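## Task

Pull the black key fob out of the little wooden box's drawer and set it directly on the empty table surface, not on top of anything. Then close the drawer. The box must stay roughly in its original spot and orientation, and the box's other item must remain in the drawer.

## Robot and tools

Robot: two arms, left_arm and right_arm, each with a two-finger gripper. Each arm is mounted on a tilted plate, and one metal frame behind the arms carries both plates. For clearance warnings, a plate and its half of the frame count as part of that arm. Calibrated bases in the scene frame: left_arm at (+0.048, +0.320, +0.317) m, right_arm at (+0.034, -0.209, +0.317) m.

Scene frame: the origin is at table-top height, midway between the nominal bases. +x points out over the table, +y toward left_arm, +z up. Arm names do not match image sides. Each gripper's fingers point along its own +z and open and close along its y. end_effector_position is the point between the finger pads, just behind the tips. Reported poses can be off by a few centimetres, more at long reach.

Row format, used by every call that moves an arm: one flat list of 16 numbers covering both arms, even if only one arm moves. The order is left_arm x, y, z, qw, qx, qy, qz, opening, then the same eight for right_arm.
- x, y, z: absolute gripper target in metres, scene frame.
- qw, qx, qy, qz: absolute orientation quaternion, w first, scene frame.
- opening: a finger setting from -1 (closed, 0 mm) to +1 (fully open, about 87 mm). 0 gives about 43 mm, +0.5 about 69 mm, -0.5 about 18 mm.
To keep an arm still, repeat its last reported pose and the opening you want. To hold a gripper's orientation steady, resend the same target quaternion rather than the slightly drifted one in the last result.

execute_actions(actions, cameras):
- actions = [] is a look. It returns the state, with pictures.
- [{"rows": [[16 numbers], ...], "steps": n}] runs 1 to 15 rows over up to 15 control steps of 1/30 s. The default is 15 steps, and the last row repeats if there are fewer rows than steps. An action needs at least 5 steps.
- [{"steps": n}] waits up to 300 steps, counted from the previous result, so your reply time is included.
A call is refused, and nothing is sent, if any target lies more than 0.6 m from that arm's last reported position along any of its gripper's axes. The result is read 5 steps before the action ends, and those steps finish while you reply. Pictures come only for an empty list or when cameras asks for them.

move(target, speed, blend, blocking, cameras): drives each gripper in a straight line to an absolute pose. target is one 16-number row or a list of up to 15 rows. The 0.6 m limit does not apply.
- speed is in m/s, 0.002 to 2.9, default 0.25. Rotation is capped at twice that number in rad/s. Give one value, or one per target.
- blend is a corner-rounding radius in metres, used with lists.
- All paths finish together, take at least 0.5 s, and are cut off at 10 s.
The paths do not avoid obstacles or the other arm. Grippers lag and overshoot more at higher speed, especially with the arm near full stretch. Do not route a path near an arm's own base, since that can flip its shoulder; go around it. An opening change on the first target is sent at the start. On later targets it is sent on arrival, after everything has settled. The result ends with a move: line. It reports the outcome (done, off_target, moving, held, fault) and any limits. done means within 10 mm and 2 degrees. limits=paced means the pose was clipped, and limits=held means steps were withheld. Neither done nor off_target tells you about contact. blocking=false returns after about 0.5 s while the move keeps running. By default pictures from every camera come back.

wait(seconds 0 to 10, cameras): lets time pass. It ends early if a running move finishes.
stop(cameras): brakes the running move. It needs braking distance, and the fingers keep moving.
zoom_image(camera, region): region is [x0, y0, x1, y1] in image pixels, at most 504x504. camera is one of cam_high, cam_low, cam_left_wrist, cam_right_wrist, all 672x504. Only cameras in the latest pictures can be zoomed.
finished_scene(scene): ends scene 1 or 2 and grades it. This cannot be undone, and the result gives the next task.

Result lines: end_effector_position, end_effector_quat_wxyz, and Hand target (the pose currently being driven toward). Joint positions run waist, shoulder, elbow, wrist pitch, wrist yaw, wrist roll, then the gripper on a 0 (closed) to 1 (open) scale. grip_measured uses the same -1..1 scale as opening and can be off by about 0.043. Joint torques are signed toward increasing joint angle, and the first three wrap past ±28 N m. Joint velocities marked "within noise" mean the arm is at rest. MOTOR HOT appears at 75 °C. An OVER-TEMPERATURE FAULT at 90 °C folds that arm away for the rest of the scene.

Control notes: the commanded orientation is clipped to within 40° of the measured one at each step. Friction and gravity can leave the gripper short, low or tilted. Small moves may not happen at all or may go sideways, so check the pose after each move. To grasp, command an opening about 0.04 below the grip_measured reading at first contact. Grip force is around 20 N per pad.

Avoid: dropping or throwing objects, releasing things that are still moving, fast impacts, and hard pushes, since harder hits come from faster moves and from targets placed further past contact. Never knock anything off the table. Keep the arms from pressing or colliding with each other, and never close a gripper on the other arm's fingers. Do not leave an arm straining for long toward a pose it cannot reach, because that overheats it. Loose objects may occasionally be nudged by outside forces.

Each tool is called after "Request:" as a command line: name --argument value for each argument, lists and objects as JSON in quotes; but a table of rows of numbers goes row by row, as --pt "numbers of a row", without its own name.

## Session

Request:
execute_actions --actions '[]'

Scene clock: 0.00 s of 6000.00 s.
left_arm: end_effector_position=(+0.0997, +0.1270, +0.2928) grip_measured=+1.000 end_effector_quat_wxyz=(-0.035, +0.687, +0.534, -0.491) | right_arm: end_effector_position=(+0.4544, -0.2631, +0.1802) grip_measured=+1.000 end_effector_quat_wxyz=(+0.210, +0.029, +0.971, -0.113)
Joint positions: left_arm=[-0.98 1.553 0.577 -0.527 0.448 0.878 1] | right_arm=[0.037 1.58 0.906 0.109 0.457 -0.116 1]
Joint velocities: within noise
Joint torques (N m): no reading
Motor temperatures (°C): left_arm=[26 35 37 31 25 28 24] | right_arm=[25 31 31 31 29 29 29]
Heat: left arm: 37 °C; right arm: 31 °C.
Hand target: left_arm +0.1017, +0.1257, +0.2933; -0.031, +0.687, +0.534, -0.491 | right_arm +0.4616, -0.2645, +0.1866; +0.222, +0.034, +0.968, -0.113

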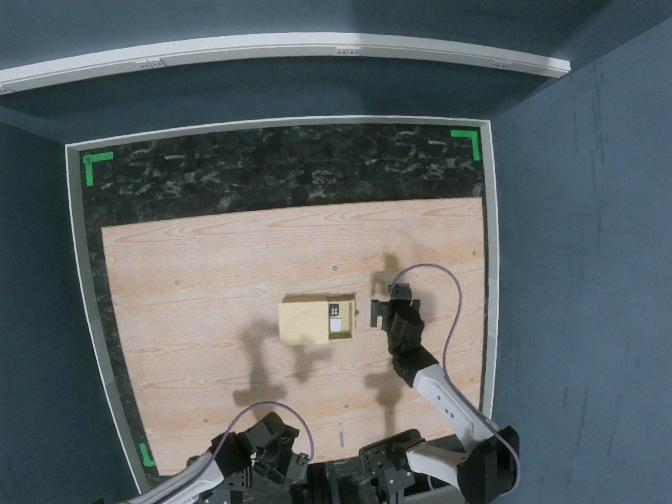

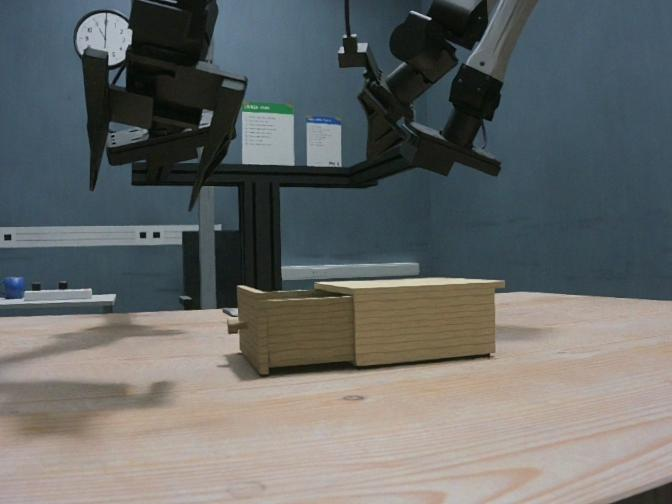

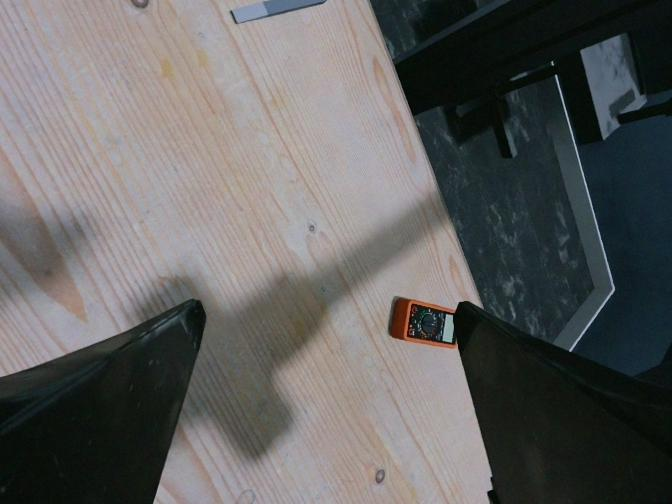

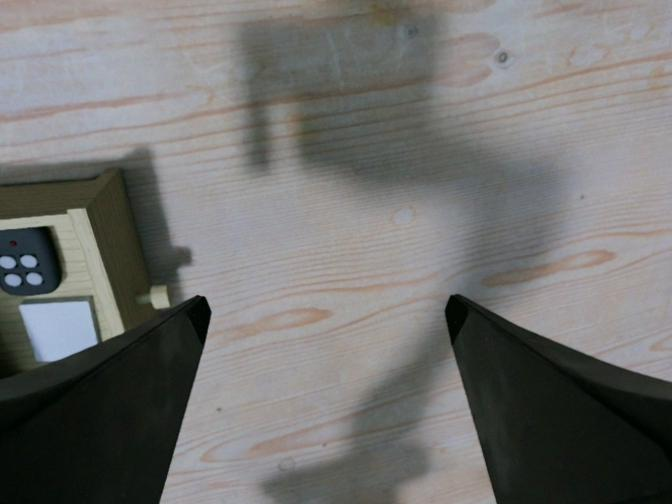

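Request:
zoom_image --camera "cam_high" --region '[260, 270, 380, 360]'

Request:
zoom_image --camera "cam_low" --region '[200, 260, 520, 400]'

Request:
zoom_image --camera "cam_right_wrist" --region '[0, 150, 240, 390]'

Scaled by 4.200 from the camera's 672x504 image, which has a finer 960x720 frame.

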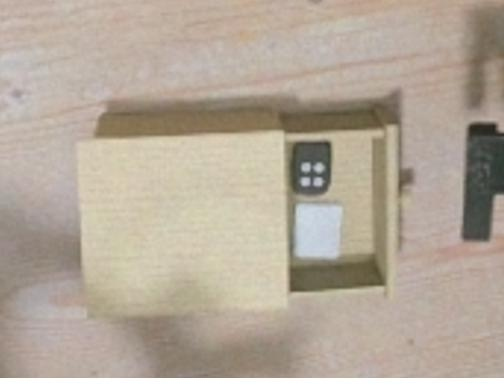

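Scaled by 1.575 from the camera's 672x504 image, which has a finer 960x720 frame.

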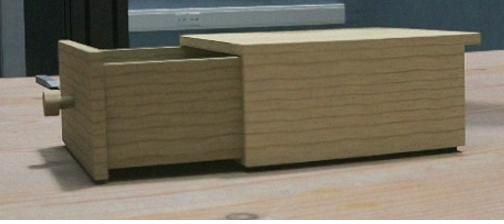

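Scaled by 2.100 from the camera's 672x504 image, which has a finer 960x720 frame.

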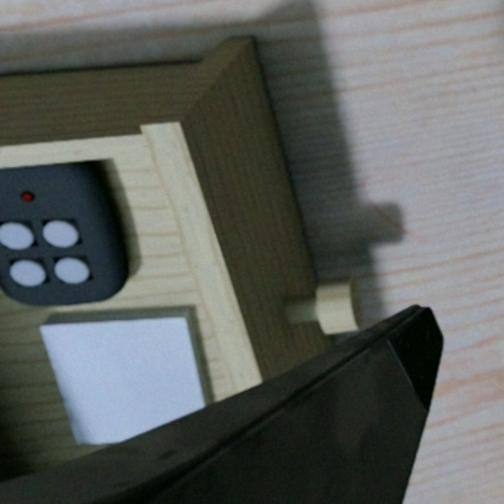

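Request:
move --target '[0.0997,0.127,0.2928,-0.035,0.687,0.534,-0.491,1,0.42,-0.10,0.21,0,0.7071,0.7071,0,0.2]'

Scene clock: 5.13 s of 6000.00 s.
left_arm: end_effector_position=(+0.0997, +0.1270, +0.2928) grip_measured=+1.000 end_effector_quat_wxyz=(-0.035, +0.687, +0.534, -0.491) | right_arm: end_effector_position=(+0.4268, -0.1057, +0.2141) grip_measured=+0.200 end_effector_quat_wxyz=(+0.009, +0.710, +0.704, +0.008)
Joint positions: left_arm=[-0.98 1.553 0.577 -0.527 0.448 0.878 1] | right_arm=[0.302 1.638 1.133 -0.578 0.389 1.804 0.6]
Joint velocities: within noise
Joint torques (N m): left_arm=[-3.22 -4.05 3.78 0.43 0.53 0.17] | right_arm=[4.55 -5.9 5.3 0.05 0.05 -0.04]
Motor temperatures (°C): left_arm=[26 36 38 31 25 28 24] | right_arm=[25 32 32 31 29 29 29]
Heat: left arm: 38 °C; right arm: 32 °C.
Hand target: left_arm +0.0997, +0.1270, +0.2927; -0.035, +0.687, +0.534, -0.491 | right_arm +0.4199, -0.1001, +0.2101; +0.000, +0.707, +0.707, +0.000
Off the commanded pose: left_arm 0.000 m, 0 deg | right_arm 0.010 m, 1 deg.
Kept back: nothing.
move: done
camera_calibration:
cam_right_wrist: T_world_to_cam=[[-0.999584, -0.0122751, -0.0261119, 0.429095], [-0.0279212, 0.639678, 0.768135, -0.0652511], [0.0072743, 0.768545, -0.639755, 0.351554], [0, 0, 0, 1]] pos_world=[0.424537, -0.223178, 0.286235]

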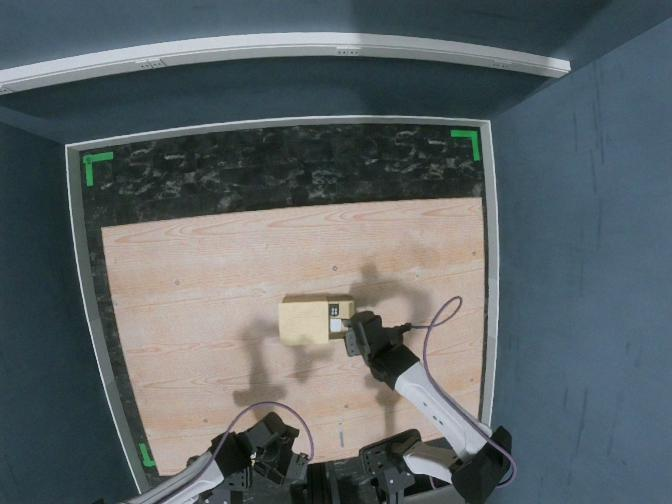

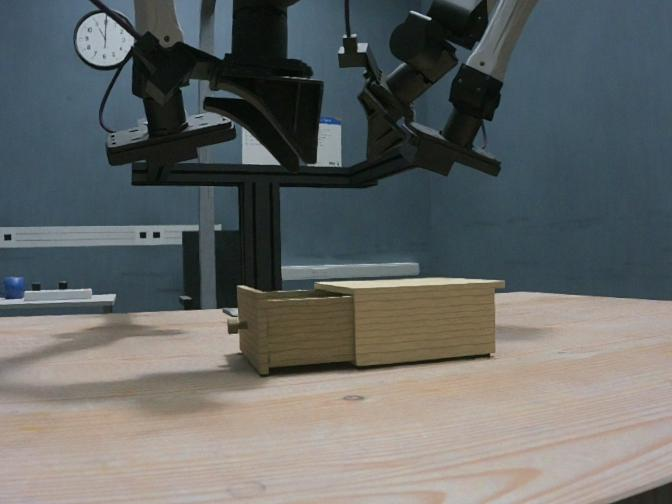

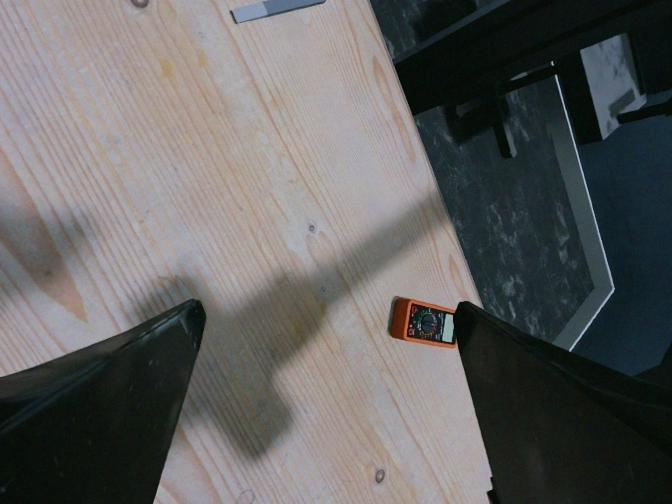

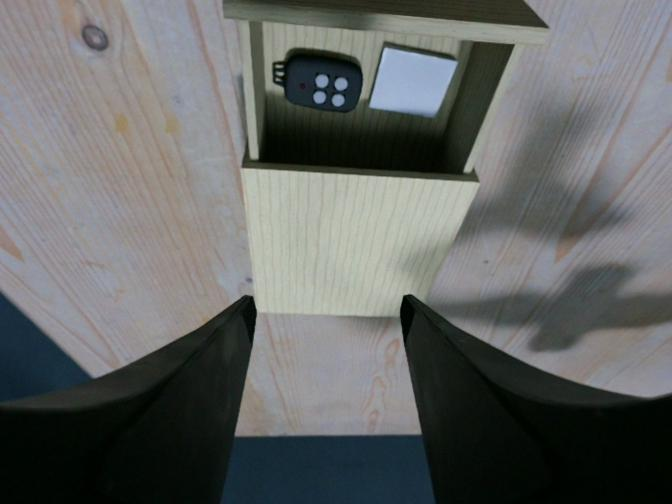

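Request:
zoom_image --camera "cam_right_wrist" --region '[210, 0, 560, 190]'

Request:
zoom_image --camera "cam_low" --region '[80, 0, 360, 200]'

Scaled by 1.440 from the camera's 672x504 image, which has a finer 960x720 frame.

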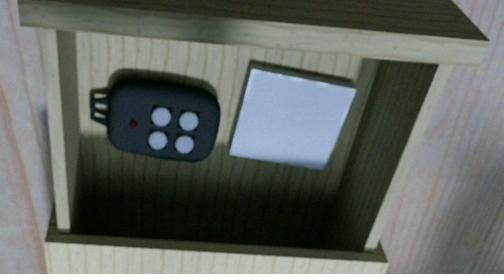

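Scaled by 1.800 from the camera's 672x504 image, which has a finer 960x720 frame.

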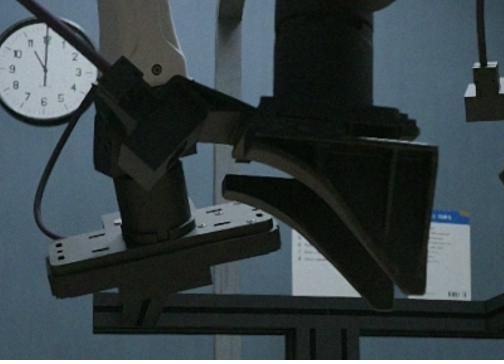

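Request:
move --target '[0.0997,0.127,0.2928,-0.035,0.687,0.534,-0.491,1,0.403,-0.124,0.095,0,0.7071,0.7071,0,-1]'

Request:
zoom_image --camera "cam_low" --region '[180, 160, 380, 400]'

Scene clock: 7.97 s of 6000.00 s.
left_arm: end_effector_position=(+0.0997, +0.1270, +0.2928) grip_measured=+1.000 end_effector_quat_wxyz=(-0.035, +0.687, +0.534, -0.491) | right_arm: end_effector_position=(+0.4046, -0.1226, +0.1004) grip_measured=-0.973 end_effector_quat_wxyz=(+0.000, +0.708, +0.706, +0.001)
Joint positions: left_arm=[-0.98 1.553 0.577 -0.527 0.448 0.878 1] | right_arm=[0.144 1.912 1.024 -0.168 0.306 1.66 0.013]
Joint velocities: within noise
Joint torques (N m): left_arm=[-3.17 -4.12 3.77 0.43 0.55 0.18] | right_arm=[2.62 -6.5 2.86 0.22 0.1 -0.27]
Motor temperatures (°C): left_arm=[26 36 38 31 25 28 24] | right_arm=[25 32 32 31 29 29 29]
Heat: left arm: 38 °C; right arm: 32 °C.
Hand target: left_arm +0.0997, +0.1270, +0.2927; -0.035, +0.687, +0.534, -0.491 | right_arm +0.4028, -0.1240, +0.0951; +0.000, +0.707, +0.707, +0.000
Off the commanded pose: left_arm 0.000 m, 0 deg | right_arm 0.006 m, 0 deg.
Kept back: nothing.
move: done
camera_calibration:
cam_right_wrist: T_world_to_cam=[[-0.999847, -0.0171749, -0.00338919, 0.400976], [-0.013558, 0.637228, 0.770556, 0.0259522], [-0.0110745, 0.770484, -0.637363, 0.299443], [0, 0, 0, 1]] pos_world=[0.404583, -0.240367, 0.172215]

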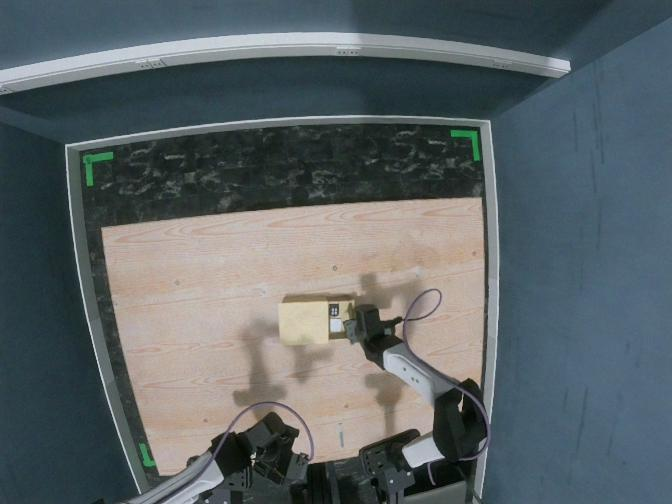

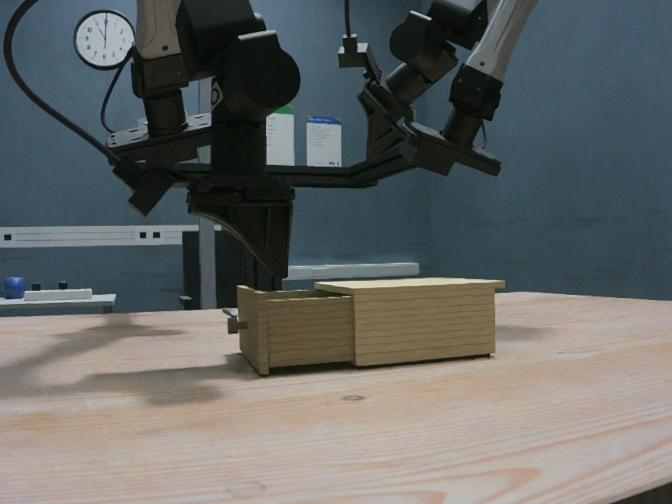

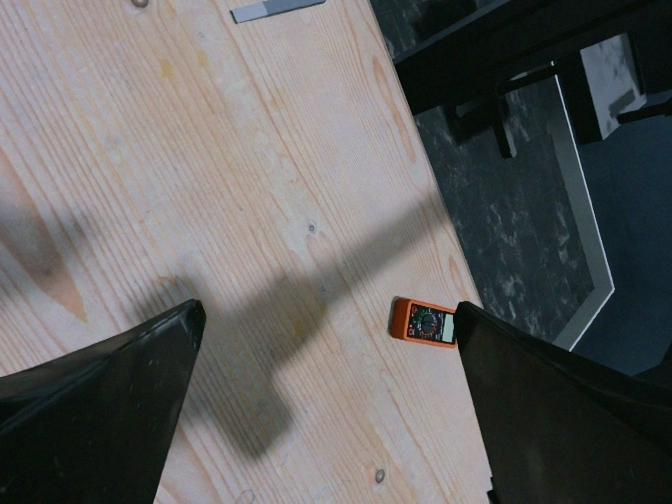

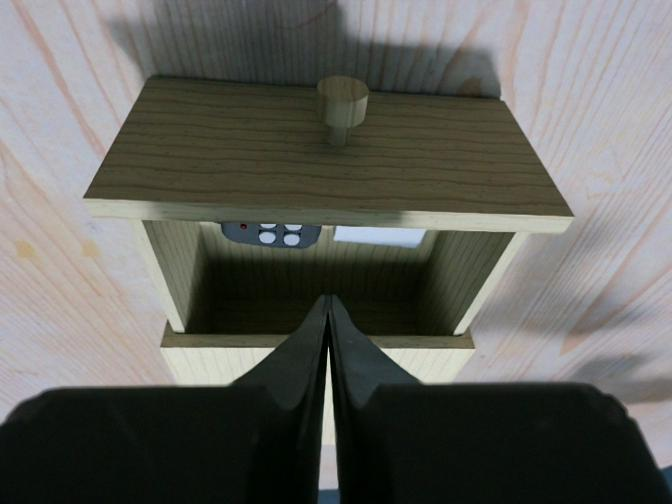

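Scaled by 2.100 from the camera's 672x504 image, which has a finer 960x720 frame.

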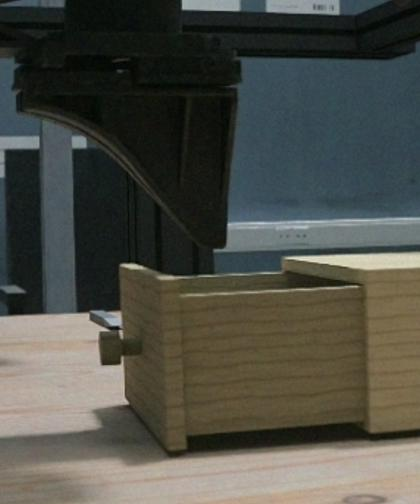

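Request:
move --pt "0.0997 0.127 0.2928 -0.035 0.687 0.534 -0.491 1 0.403 -0.126 0.043 0 0.7071 0.7071 0 -1" --pt "0.0997 0.127 0.2928 -0.035 0.687 0.534 -0.491 1 0.403 -0.172 0.043 0 0.7071 0.7071 0 -1" --speed '[0.12,0.06]'

Scene clock: 9.87 s of 6000.00 s.
left_arm: end_effector_position=(+0.0997, +0.1270, +0.2928) grip_measured=+1.000 end_effector_quat_wxyz=(-0.035, +0.687, +0.534, -0.491) | right_arm: end_effector_position=(+0.3962, -0.1303, +0.0542) grip_measured=-0.973 end_effector_quat_wxyz=(-0.057, +0.695, +0.716, +0.041)
Joint positions: left_arm=[-0.98 1.553 0.577 -0.527 0.448 0.878 1] | right_arm=[0.019 2.068 1.065 -0.053 0.107 1.52 0.013]
Joint velocities: within noise
Joint torques (N m): left_arm=[-3.18 -4.12 3.77 0.43 0.53 0.18] | right_arm=[-1.66 -8.92 1.47 0.35 1.09 -0.31]
Motor temperatures (°C): left_arm=[26 36 38 31 25 28 24] | right_arm=[25 32 32 31 29 29 29]
Heat: left arm: 38 °C; right arm: 32 °C.
Hand target: left_arm +0.0997, +0.1270, +0.2927; -0.035, +0.687, +0.534, -0.491 | right_arm +0.4016, -0.1714, +0.0453; -0.003, +0.707, +0.707, -0.001
Off the commanded pose: left_arm 0.000 m, 0 deg | right_arm 0.044 m, 8 deg.
Kept back: nothing.
move: off_target (right_arm)
camera_calibration:
cam_right_wrist: T_world_to_cam=[[-0.998568, -0.0510041, 0.0161383, 0.386382], [-0.0130875, 0.525416, 0.850745, 0.0472271], [-0.0518708, 0.849315, -0.525331, 0.296182], [0, 0, 0, 1]] pos_world=[0.40181, -0.256659, 0.10918]

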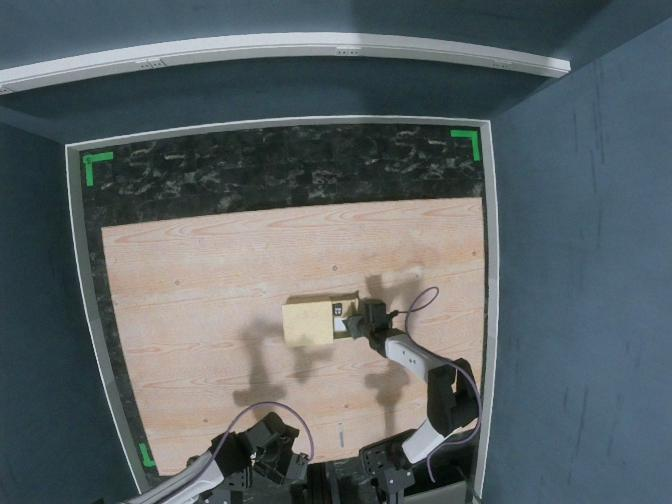

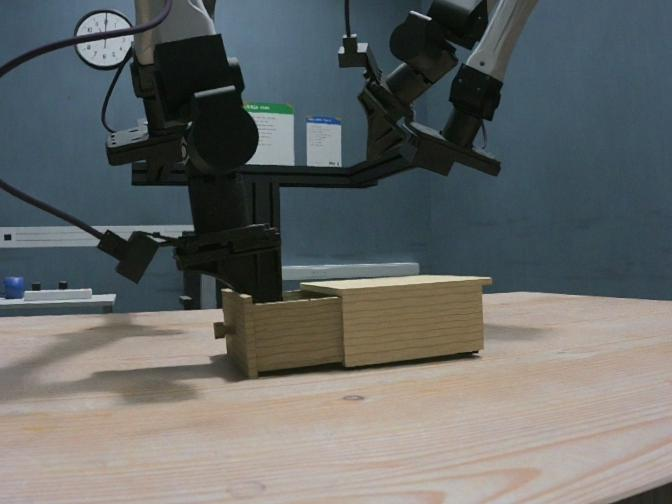

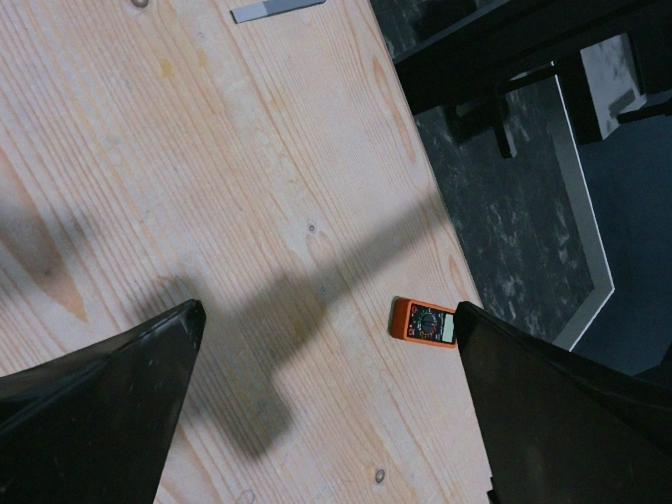

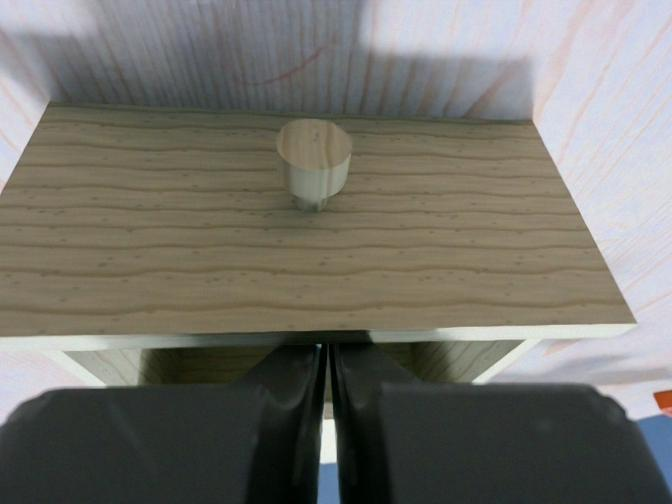

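Request:
move --pt "0.0997 0.127 0.2928 -0.035 0.687 0.534 -0.491 1 0.403 -0.124 0.045 0 0.7071 0.7071 0 -1" --pt "0.0997 0.127 0.2928 -0.035 0.687 0.534 -0.491 1 0.403 -0.124 0.12 0 0.7071 0.7071 0 -1" --pt "0.0997 0.127 0.2928 -0.035 0.687 0.534 -0.491 1 0.43 -0.10 0.16 0.0739 0.7032 0.7032 -0.0739 -1" --pt "0.0997 0.127 0.2928 -0.035 0.687 0.534 -0.491 1 0.43 -0.10 0.16 0.0739 0.7032 0.7032 -0.0739 0.3"

Request:
zoom_image --camera "cam_right_wrist" --region '[120, 0, 520, 350]'

Scene clock: 13.03 s of 6000.00 s.
left_arm: end_effector_position=(+0.0997, +0.1270, +0.2928) grip_measured=+1.000 end_effector_quat_wxyz=(-0.035, +0.687, +0.534, -0.491) | right_arm: end_effector_position=(+0.4247, -0.1005, +0.1586) grip_measured=+0.300 end_effector_quat_wxyz=(+0.065, +0.703, +0.705, -0.072)
Joint positions: left_arm=[-0.98 1.553 0.577 -0.527 0.448 0.878 1] | right_arm=[0.347 1.867 1.218 -0.549 0.585 1.88 0.65]
Joint velocities: within noise
Joint torques (N m): left_arm=[-3.19 -4.07 3.73 0.43 0.54 0.17] | right_arm=[5.01 -7.32 6.6 -0.16 0.37 -0.04]
Motor temperatures (°C): left_arm=[26 36 38 31 25 28 24] | right_arm=[26 33 32 31 29 29 29]
Heat: left arm: 38 °C; right arm: 33 °C.
Hand target: left_arm +0.0997, +0.1270, +0.2927; -0.035, +0.687, +0.534, -0.491 | right_arm +0.4299, -0.1000, +0.1600; +0.074, +0.703, +0.703, -0.074
Off the commanded pose: left_arm 0.000 m, 0 deg | right_arm 0.005 m, 1 deg.
Kept back: nothing.
move: done
camera_calibration:
cam_right_wrist: T_world_to_cam=[[-0.999664, -0.0231791, 0.0116298, 0.418578], [-0.0106092, 0.774743, 0.632187, 0.00179152], [-0.0236636, 0.631851, -0.774728, 0.332899], [0, 0, 0, 1]] pos_world=[0.426334, -0.202028, 0.251905]

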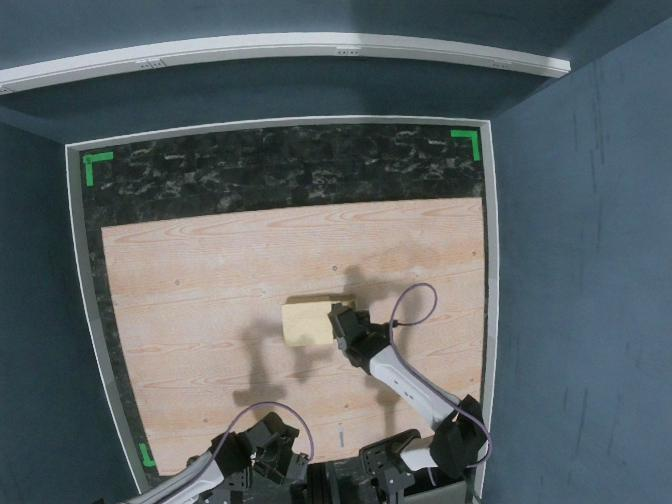

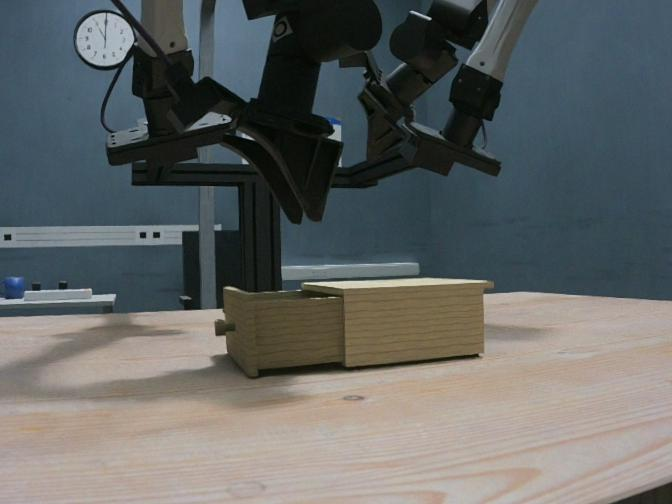

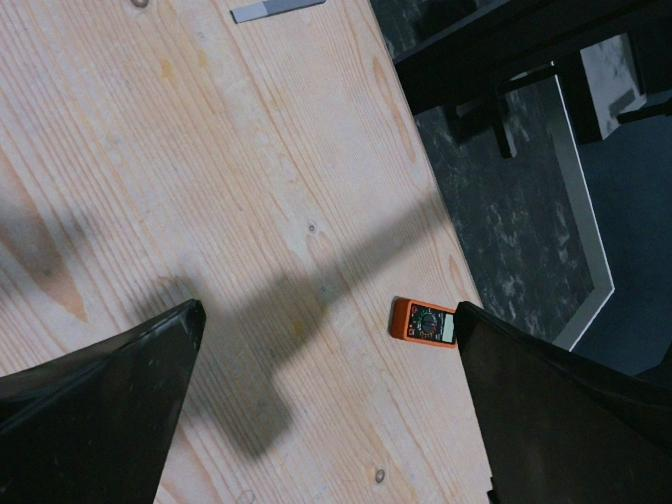

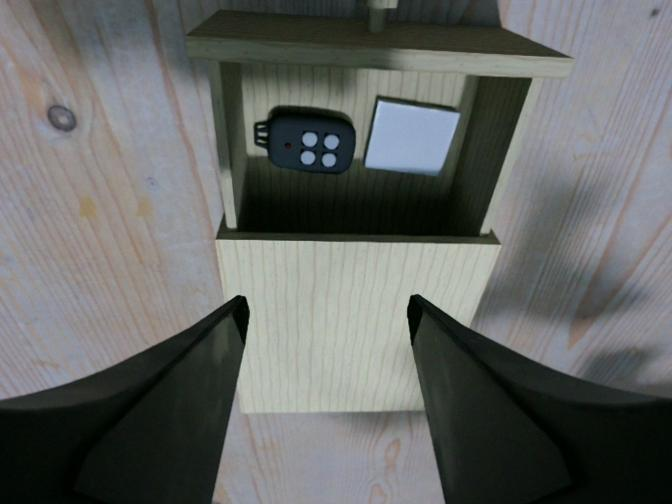

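Scaled by 1.260 from the camera's 672x504 image, which has a finer 960x720 frame.

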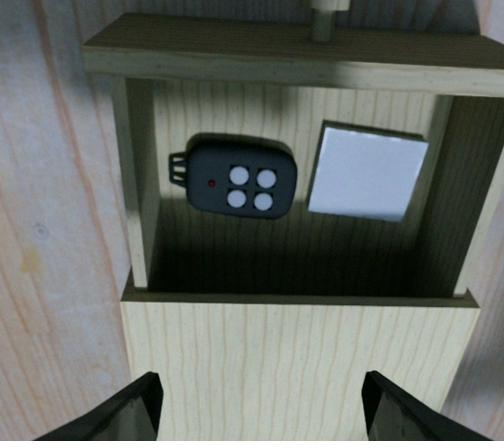

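Request:
move --target '[0.0997,0.127,0.2928,-0.035,0.687,0.534,-0.491,1,0.436,-0.098,0.075,0.0739,0.7032,0.7032,-0.0739,0.32]' --speed 0.15 --cameras '["cam_right_wrist","cam_low"]'

Scene clock: 14.77 s of 6000.00 s.
left_arm: end_effector_position=(+0.0997, +0.1270, +0.2928) grip_measured=+1.000 end_effector_quat_wxyz=(-0.035, +0.687, +0.534, -0.491) | right_arm: end_effector_position=(+0.4312, -0.0964, +0.0804) grip_measured=+0.320 end_effector_quat_wxyz=(+0.071, +0.702, +0.705, -0.076)
Joint positions: left_arm=[-0.98 1.553 0.577 -0.527 0.448 0.878 1] | right_arm=[0.28 2.108 1.284 -0.337 0.573 1.807 0.66]
Joint velocities: within noise
Joint torques (N m): left_arm=[-3.23 -4.1 3.79 0.43 0.54 0.18] | right_arm=[3.62 -7.09 5.15 0.15 0.17 -0.24]
Motor temperatures (°C): left_arm=[26 36 38 31 25 28 24] | right_arm=[26 33 32 31 29 29 29]
Heat: left arm: 38 °C; right arm: 33 °C.
Hand target: left_arm +0.0997, +0.1270, +0.2927; -0.035, +0.687, +0.534, -0.491 | right_arm +0.4359, -0.0981, +0.0752; +0.074, +0.703, +0.703, -0.074
Off the commanded pose: left_arm 0.000 m, 0 deg | right_arm 0.007 m, 0 deg.
Kept back: nothing.
move: done
camera_calibration:
cam_right_wrist: T_world_to_cam=[[-0.999659, -0.0241897, 0.00988033, 0.426202], [-0.0128134, 0.783355, 0.621442, 0.0507346], [-0.0227723, 0.621104, -0.783398, 0.269078], [0, 0, 0, 1]] pos_world=[0.432834, -0.196559, 0.175055]
Images, in order (width x height): cam_low 672x504, cam_right_wrist 672x504.

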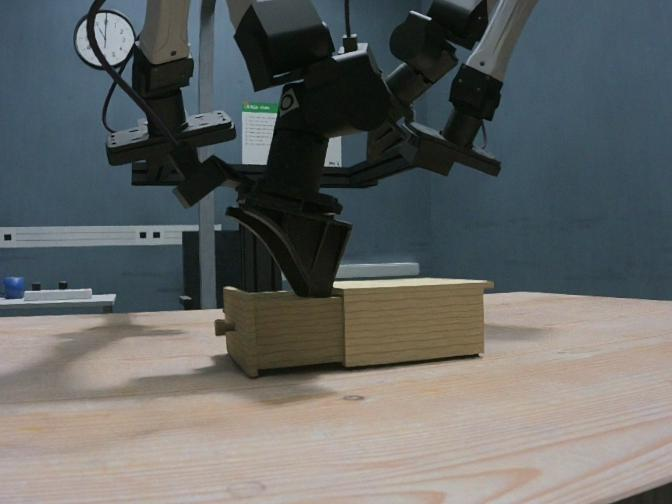

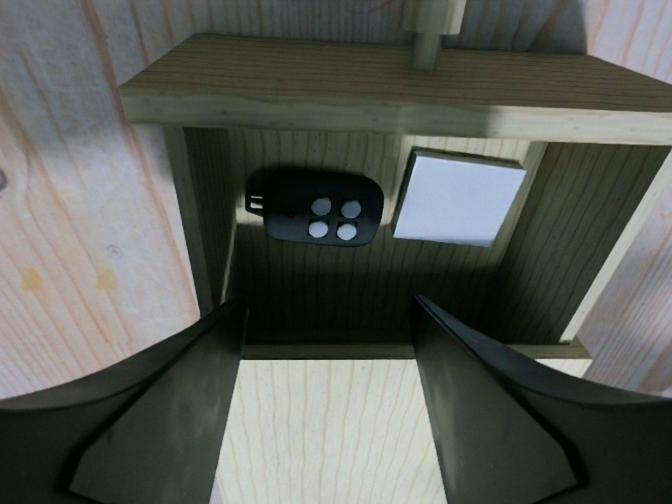

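Request:
move --target '[0.0997,0.127,0.2928,-0.035,0.687,0.534,-0.491,1,0.439,-0.098,0.018,0.0739,0.7032,0.7032,-0.0739,0.32]' --speed 0.06 --cameras '["cam_right_wrist","cam_low"]'

Scene clock: 16.33 s of 6000.00 s.
left_arm: end_effector_position=(+0.0997, +0.1270, +0.2928) grip_measured=+1.000 end_effector_quat_wxyz=(-0.035, +0.687, +0.534, -0.491) | right_arm: end_effector_position=(+0.4241, -0.1031, +0.0320) grip_measured=+0.319 end_effector_quat_wxyz=(+0.064, +0.694, +0.710, -0.098)
Joint positions: left_arm=[-0.98 1.553 0.577 -0.527 0.448 0.878 1] | right_arm=[0.232 2.261 1.362 -0.282 0.568 1.758 0.66]
Joint velocities: within noise
Joint torques (N m): left_arm=[-3.22 -4.08 3.74 0.44 0.53 0.18] | right_arm=[3.71 -5.59 5.63 0.68 0.01 -0.27]
Motor temperatures (°C): left_arm=[26 36 38 31 25 28 24] | right_arm=[26 33 32 31 29 29 29]
Heat: left arm: 38 °C; right arm: 33 °C.
Hand target: left_arm +0.0997, +0.1270, +0.2927; -0.035, +0.687, +0.534, -0.491 | right_arm +0.4383, -0.0988, +0.0196; +0.074, +0.703, +0.703, -0.075
Off the commanded pose: left_arm 0.000 m, 0 deg | right_arm 0.021 m, 3 deg.
Kept back: nothing.
move: off_target (right_arm)
camera_calibration:
cam_right_wrist: T_world_to_cam=[[-0.997908, -0.0376351, 0.0525581, 0.415944], [0.00177039, 0.796832, 0.604199, 0.0817039], [-0.0646191, 0.603028, -0.795099, 0.251471], [0, 0, 0, 1]] pos_world=[0.431179, -0.201094, 0.128718]
Images, in order (width x height): cam_low 672x504, cam_right_wrist 672x504.

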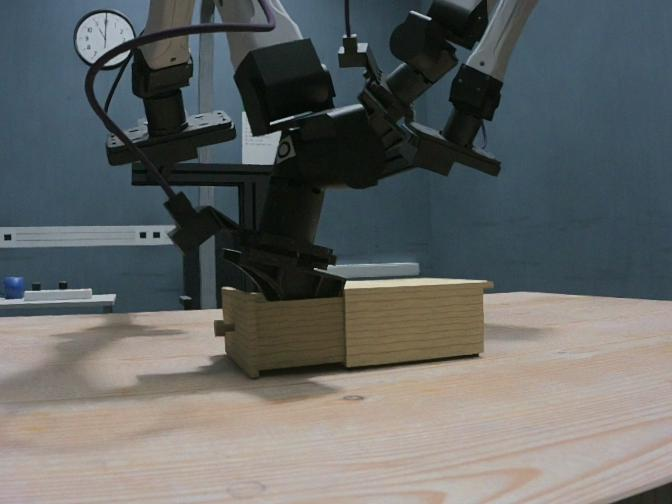

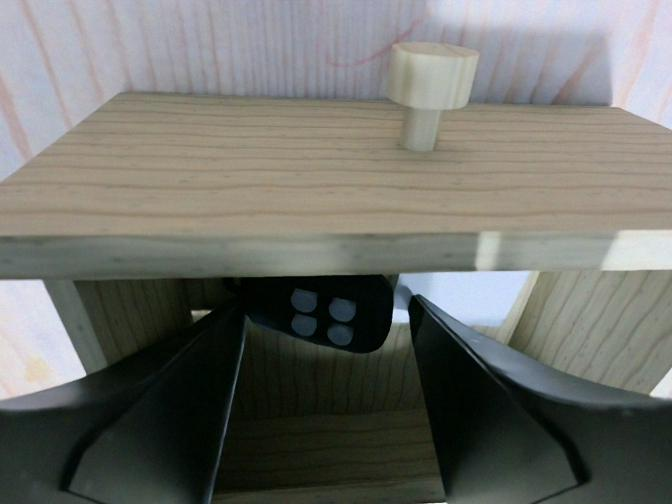

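Request:
move --target '[0.0997,0.127,0.2928,-0.035,0.687,0.534,-0.491,1,0.428,-0.10,0.12,0.0739,0.7032,0.7032,-0.0739,0.32]' --cameras '["cam_right_wrist","cam_high"]'

Request:
zoom_image --camera "cam_right_wrist" --region '[150, 20, 550, 320]'

Scene clock: 17.63 s of 6000.00 s.
left_arm: end_effector_position=(+0.0997, +0.1270, +0.2928) grip_measured=+1.000 end_effector_quat_wxyz=(-0.035, +0.687, +0.534, -0.491) | right_arm: end_effector_position=(+0.4238, -0.0977, +0.1102) grip_measured=+0.320 end_effector_quat_wxyz=(+0.064, +0.701, +0.706, -0.076)
Joint positions: left_arm=[-0.98 1.553 0.577 -0.527 0.448 0.878 1] | right_arm=[0.304 2.007 1.234 -0.409 0.57 1.833 0.66]
Joint velocities: within noise
Joint torques (N m): left_arm=[-3.22 -4.05 3.75 0.43 0.55 0.17] | right_arm=[5.23 -10.45 3.1 -0.19 0.35 -0.05]
Motor temperatures (°C): left_arm=[26 37 38 31 25 28 24] | right_arm=[26 33 32 31 29 29 29]
Heat: left arm: 38 °C; right arm: 33 °C.
Hand target: left_arm +0.0997, +0.1270, +0.2927; -0.035, +0.687, +0.534, -0.491 | right_arm +0.4280, -0.1000, +0.1197; +0.074, +0.703, +0.703, -0.074
Off the commanded pose: left_arm 0.000 m, 0 deg | right_arm 0.011 m, 1 deg.
Kept back: nothing.
move: off_target (right_arm)
camera_calibration:
cam_right_wrist: T_world_to_cam=[[-0.999453, -0.0265245, 0.0197689, 0.417064], [-0.00817342, 0.777057, 0.629378, 0.029673], [-0.0320555, 0.628872, -0.776848, 0.297099], [0, 0, 0, 1]] pos_world=[0.426602, -0.198832, 0.20388]
Images, in order (width x height): cam_high 672x504, cam_right_wrist 672x504.

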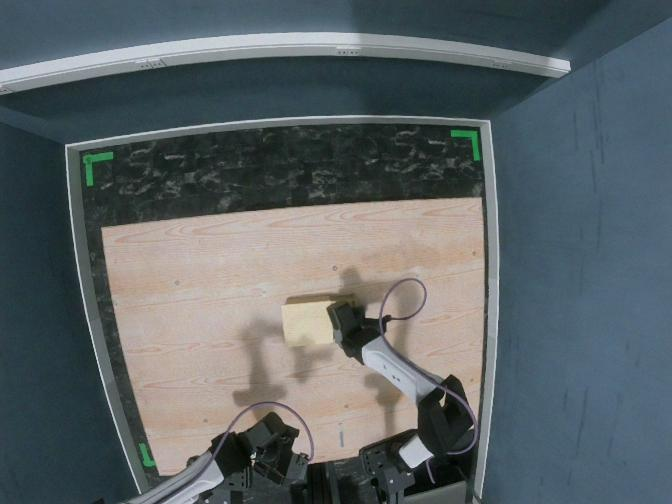

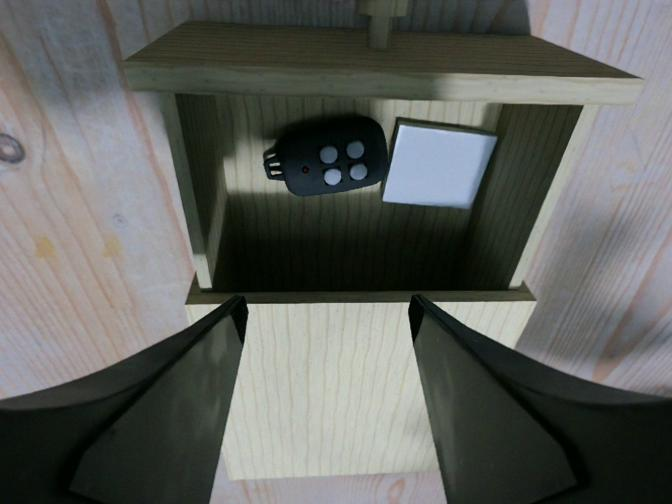

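Scaled by 1.260 from the camera's 672x504 image, which has a finer 960x720 frame.

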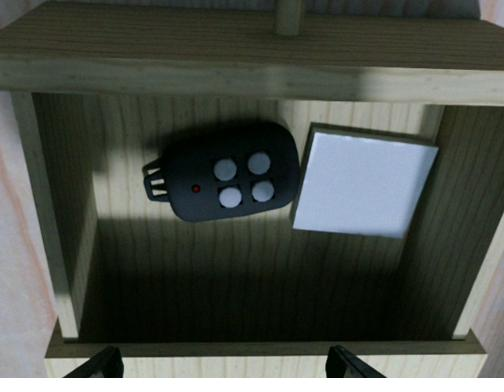

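Request:
move --target '[0.0997,0.127,0.2928,-0.035,0.687,0.534,-0.491,1,0.423,-0.112,0.12,0,-0.087,0.9962,0,0.12]'

Request:
zoom_image --camera "cam_low" --region '[150, 150, 400, 400]'

Request:
zoom_image --camera "cam_right_wrist" --region '[100, 50, 580, 500]'

Scene clock: 23.07 s of 6000.00 s.
left_arm: end_effector_position=(+0.0997, +0.1270, +0.2928) grip_measured=+1.000 end_effector_quat_wxyz=(-0.035, +0.687, +0.534, -0.491) | right_arm: end_effector_position=(+0.4218, -0.1148, +0.1239) grip_measured=+0.120 end_effector_quat_wxyz=(+0.004, -0.081, +0.997, -0.004)
Joint positions: left_arm=[-0.98 1.553 0.577 -0.527 0.448 0.878 1] | right_arm=[0.288 2.028 1.368 -0.437 0.384 0.057 0.56]
Joint velocities: within noise
Joint torques (N m): left_arm=[-3.22 -4.12 3.77 0.42 0.54 0.18] | right_arm=[4.68 -7.51 6.65 0.16 -0.07 -0.28]
Motor temperatures (°C): left_arm=[26 37 38 30 25 28 24] | right_arm=[26 34 32 31 29 29 29]
Heat: left arm: 38 °C; right arm: 34 °C.
Hand target: left_arm +0.0997, +0.1270, +0.2927; -0.035, +0.687, +0.534, -0.491 | right_arm +0.4230, -0.1120, +0.1201; +0.000, -0.087, +0.996, +0.000
Off the commanded pose: left_arm 0.000 m, 0 deg | right_arm 0.005 m, 1 deg.
Kept back: nothing.
move: done
camera_calibration:
cam_right_wrist: T_world_to_cam=[[0.180886, -0.983478, 0.00721061, -0.191869], [-0.634043, -0.111006, 0.765289, 0.179581], [-0.751844, -0.143002, -0.643646, 0.51692], [0, 0, 0, 1]] pos_world=[0.537212, -0.0948439, 0.196666]

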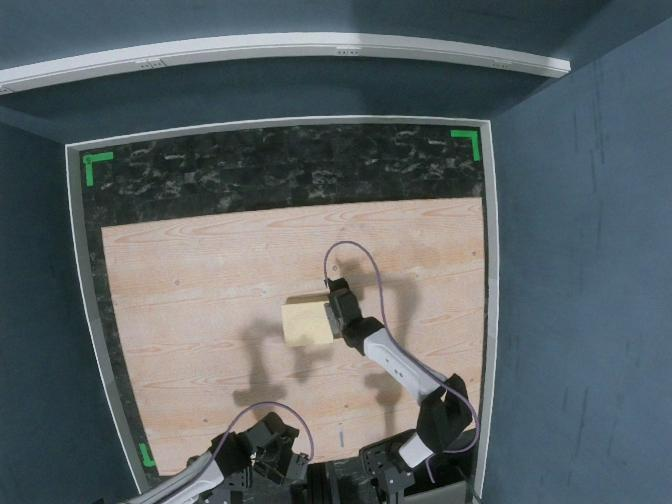

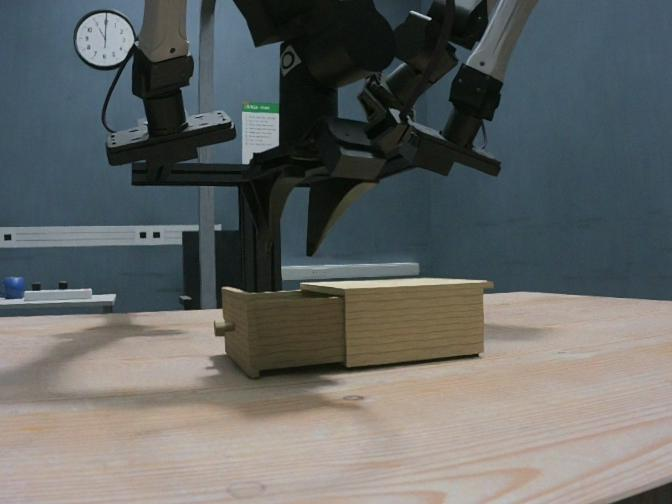

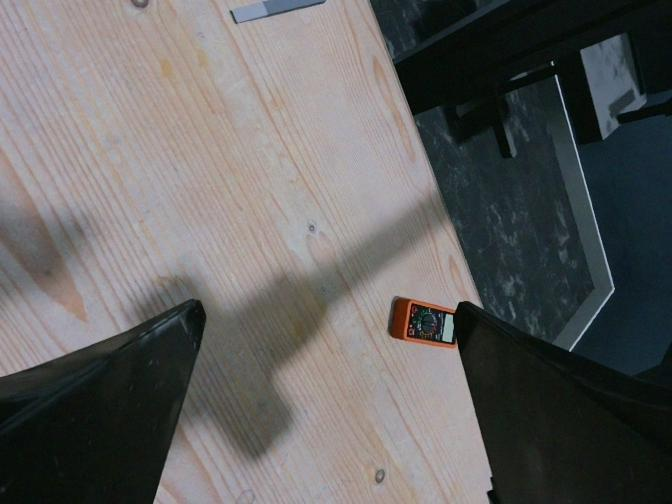

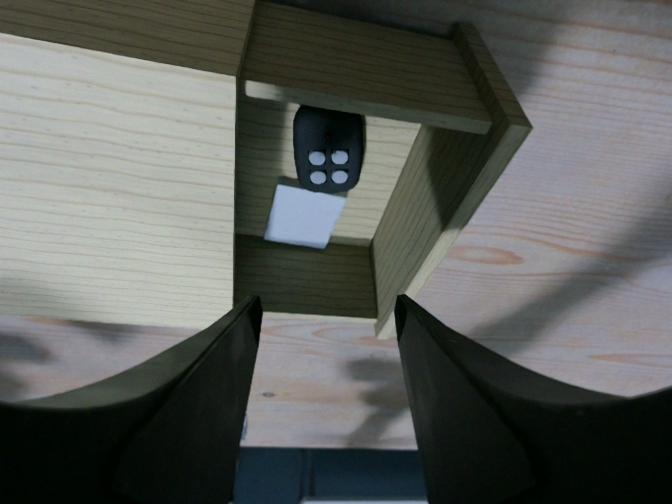

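Scaled by 2.016 from the camera's 672x504 image, which has a finer 960x720 frame.

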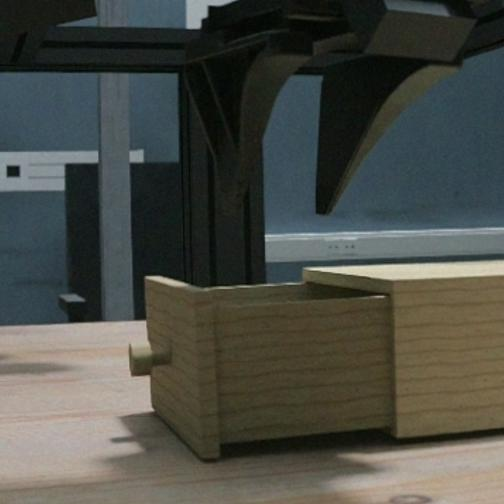

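Scaled by 1.050 from the camera's 672x504 image, which has a finer 960x720 frame.

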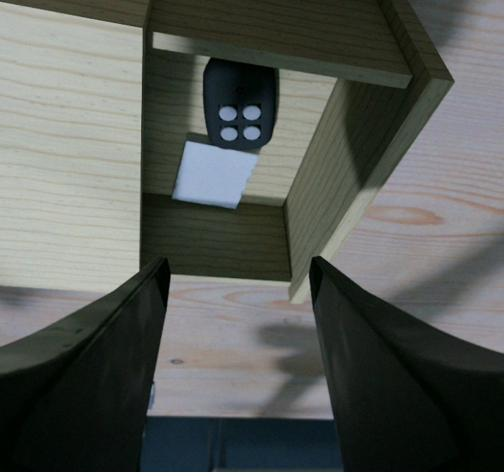

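Request:
move --pt "0.0997 0.127 0.2928 -0.035 0.687 0.534 -0.491 1 0.423 -0.112 0.12 0 0.7071 0.7071 0 -1" --pt "0.0997 0.127 0.2928 -0.035 0.687 0.534 -0.491 1 0.423 -0.112 0.05 0 0.7071 0.7071 0 -1" --pt "0.0997 0.127 0.2928 -0.035 0.687 0.534 -0.491 1 0.423 -0.112 0.016 0 0.7071 0.7071 0 -1" --speed '[0.3,0.15,0.04]' --cameras '["cam_right_wrist"]'

Scene clock: 28.97 s of 6000.00 s.
left_arm: end_effector_position=(+0.0997, +0.1270, +0.2928) grip_measured=+1.000 end_effector_quat_wxyz=(-0.035, +0.687, +0.534, -0.491) | right_arm: end_effector_position=(+0.4198, -0.1075, +0.0388) grip_measured=-0.973 end_effector_quat_wxyz=(-0.013, +0.698, +0.716, -0.001)
Joint positions: left_arm=[-0.98 1.553 0.577 -0.527 0.448 0.878 1] | right_arm=[0.122 2.171 1.219 -0.121 0.279 1.616 0.013]
Joint velocities: within noise
Joint torques (N m): left_arm=[-3.21 -4.08 3.75 0.42 0.53 0.2] | right_arm=[1.88 -3.6 4.29 0.78 0.23 -0.03]
Motor temperatures (°C): left_arm=[27 37 39 30 25 28 24] | right_arm=[26 35 32 31 28 29 29]
Heat: left arm: 39 °C; right arm: 35 °C.
Hand target: left_arm +0.0997, +0.1270, +0.2927; -0.035, +0.687, +0.534, -0.491 | right_arm +0.4216, -0.1127, +0.0179; +0.000, +0.707, +0.707, -0.001
Off the commanded pose: left_arm 0.000 m, 0 deg | right_arm 0.023 m, 2 deg.
Kept back: nothing.
move: off_target (right_arm)
camera_calibration:
cam_right_wrist: T_world_to_cam=[[-0.998697, -0.0474549, 0.0187745, 0.411592], [-0.0150008, 0.624601, 0.7808, 0.0628253], [-0.0487794, 0.779501, -0.624499, 0.264908], [0, 0, 0, 1]] pos_world=[0.424921, -0.226204, 0.108653]
Images, in order (width x height): cam_right_wrist 672x504.

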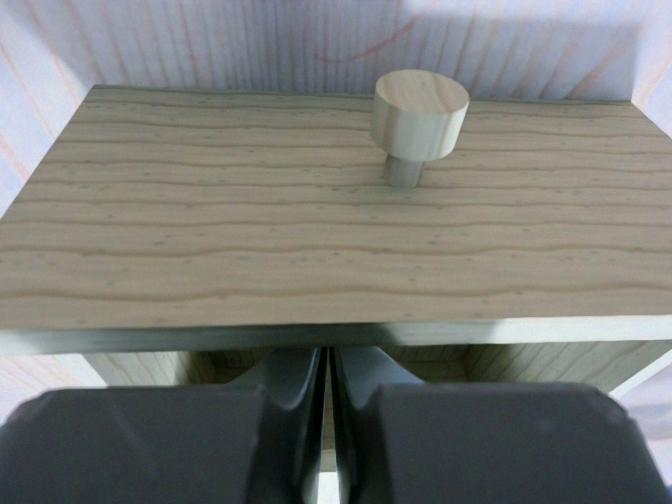

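Request:
move --pt "0.0997 0.127 0.2928 -0.035 0.687 0.534 -0.491 1 0.442 -0.112 0.016 0 0.7071 0.7071 0 -1" --pt "0.0997 0.127 0.2928 -0.035 0.687 0.534 -0.491 1 0.435 -0.108 0.12 0 0.7071 0.7071 0 -1" --speed '[0.05,0.2]' --cameras '["cam_right_wrist"]'

Scene clock: 31.27 s of 6000.00 s.
left_arm: end_effector_position=(+0.0997, +0.1270, +0.2928) grip_measured=+1.000 end_effector_quat_wxyz=(-0.035, +0.687, +0.534, -0.491) | right_arm: end_effector_position=(+0.4307, -0.1055, +0.1105) grip_measured=-0.973 end_effector_quat_wxyz=(-0.010, +0.705, +0.710, -0.001)
Joint positions: left_arm=[-0.98 1.553 0.577 -0.527 0.448 0.878 1] | right_arm=[0.184 1.952 1.181 -0.314 0.312 1.691 0.013]
Joint velocities: within noise
Joint torques (N m): left_arm=[-3.26 -4.05 3.79 0.44 0.53 0.18] | right_arm=[4.52 -10.63 3.12 -0.04 0.26 0.02]
Motor temperatures (°C): left_arm=[27 37 39 30 25 28 24] | right_arm=[26 36 32 31 28 29 29]
Heat: left arm: 39 °C; right arm: 36 °C.
Hand target: left_arm +0.0997, +0.1270, +0.2927; -0.035, +0.687, +0.534, -0.491 | right_arm +0.4349, -0.1080, +0.1197; +0.000, +0.707, +0.707, +0.000
Off the commanded pose: left_arm 0.000 m, 0 deg | right_arm 0.011 m, 1 deg.
Kept back: nothing.
move: off_target (right_arm)
camera_calibration:
cam_right_wrist: T_world_to_cam=[[-0.999521, -0.0276764, 0.0138716, 0.424296], [-0.00658312, 0.627842, 0.778313, 0.00275824], [-0.0302501, 0.777849, -0.627723, 0.300889], [0, 0, 0, 1]] pos_world=[0.433212, -0.224035, 0.180843]
Images, in order (width x height): cam_right_wrist 672x504.

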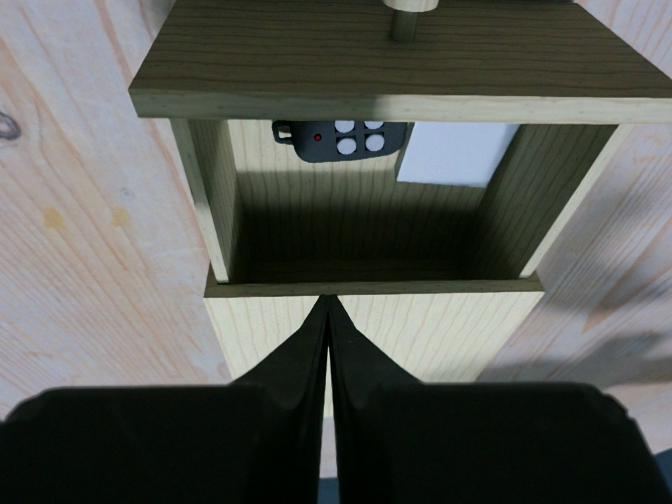

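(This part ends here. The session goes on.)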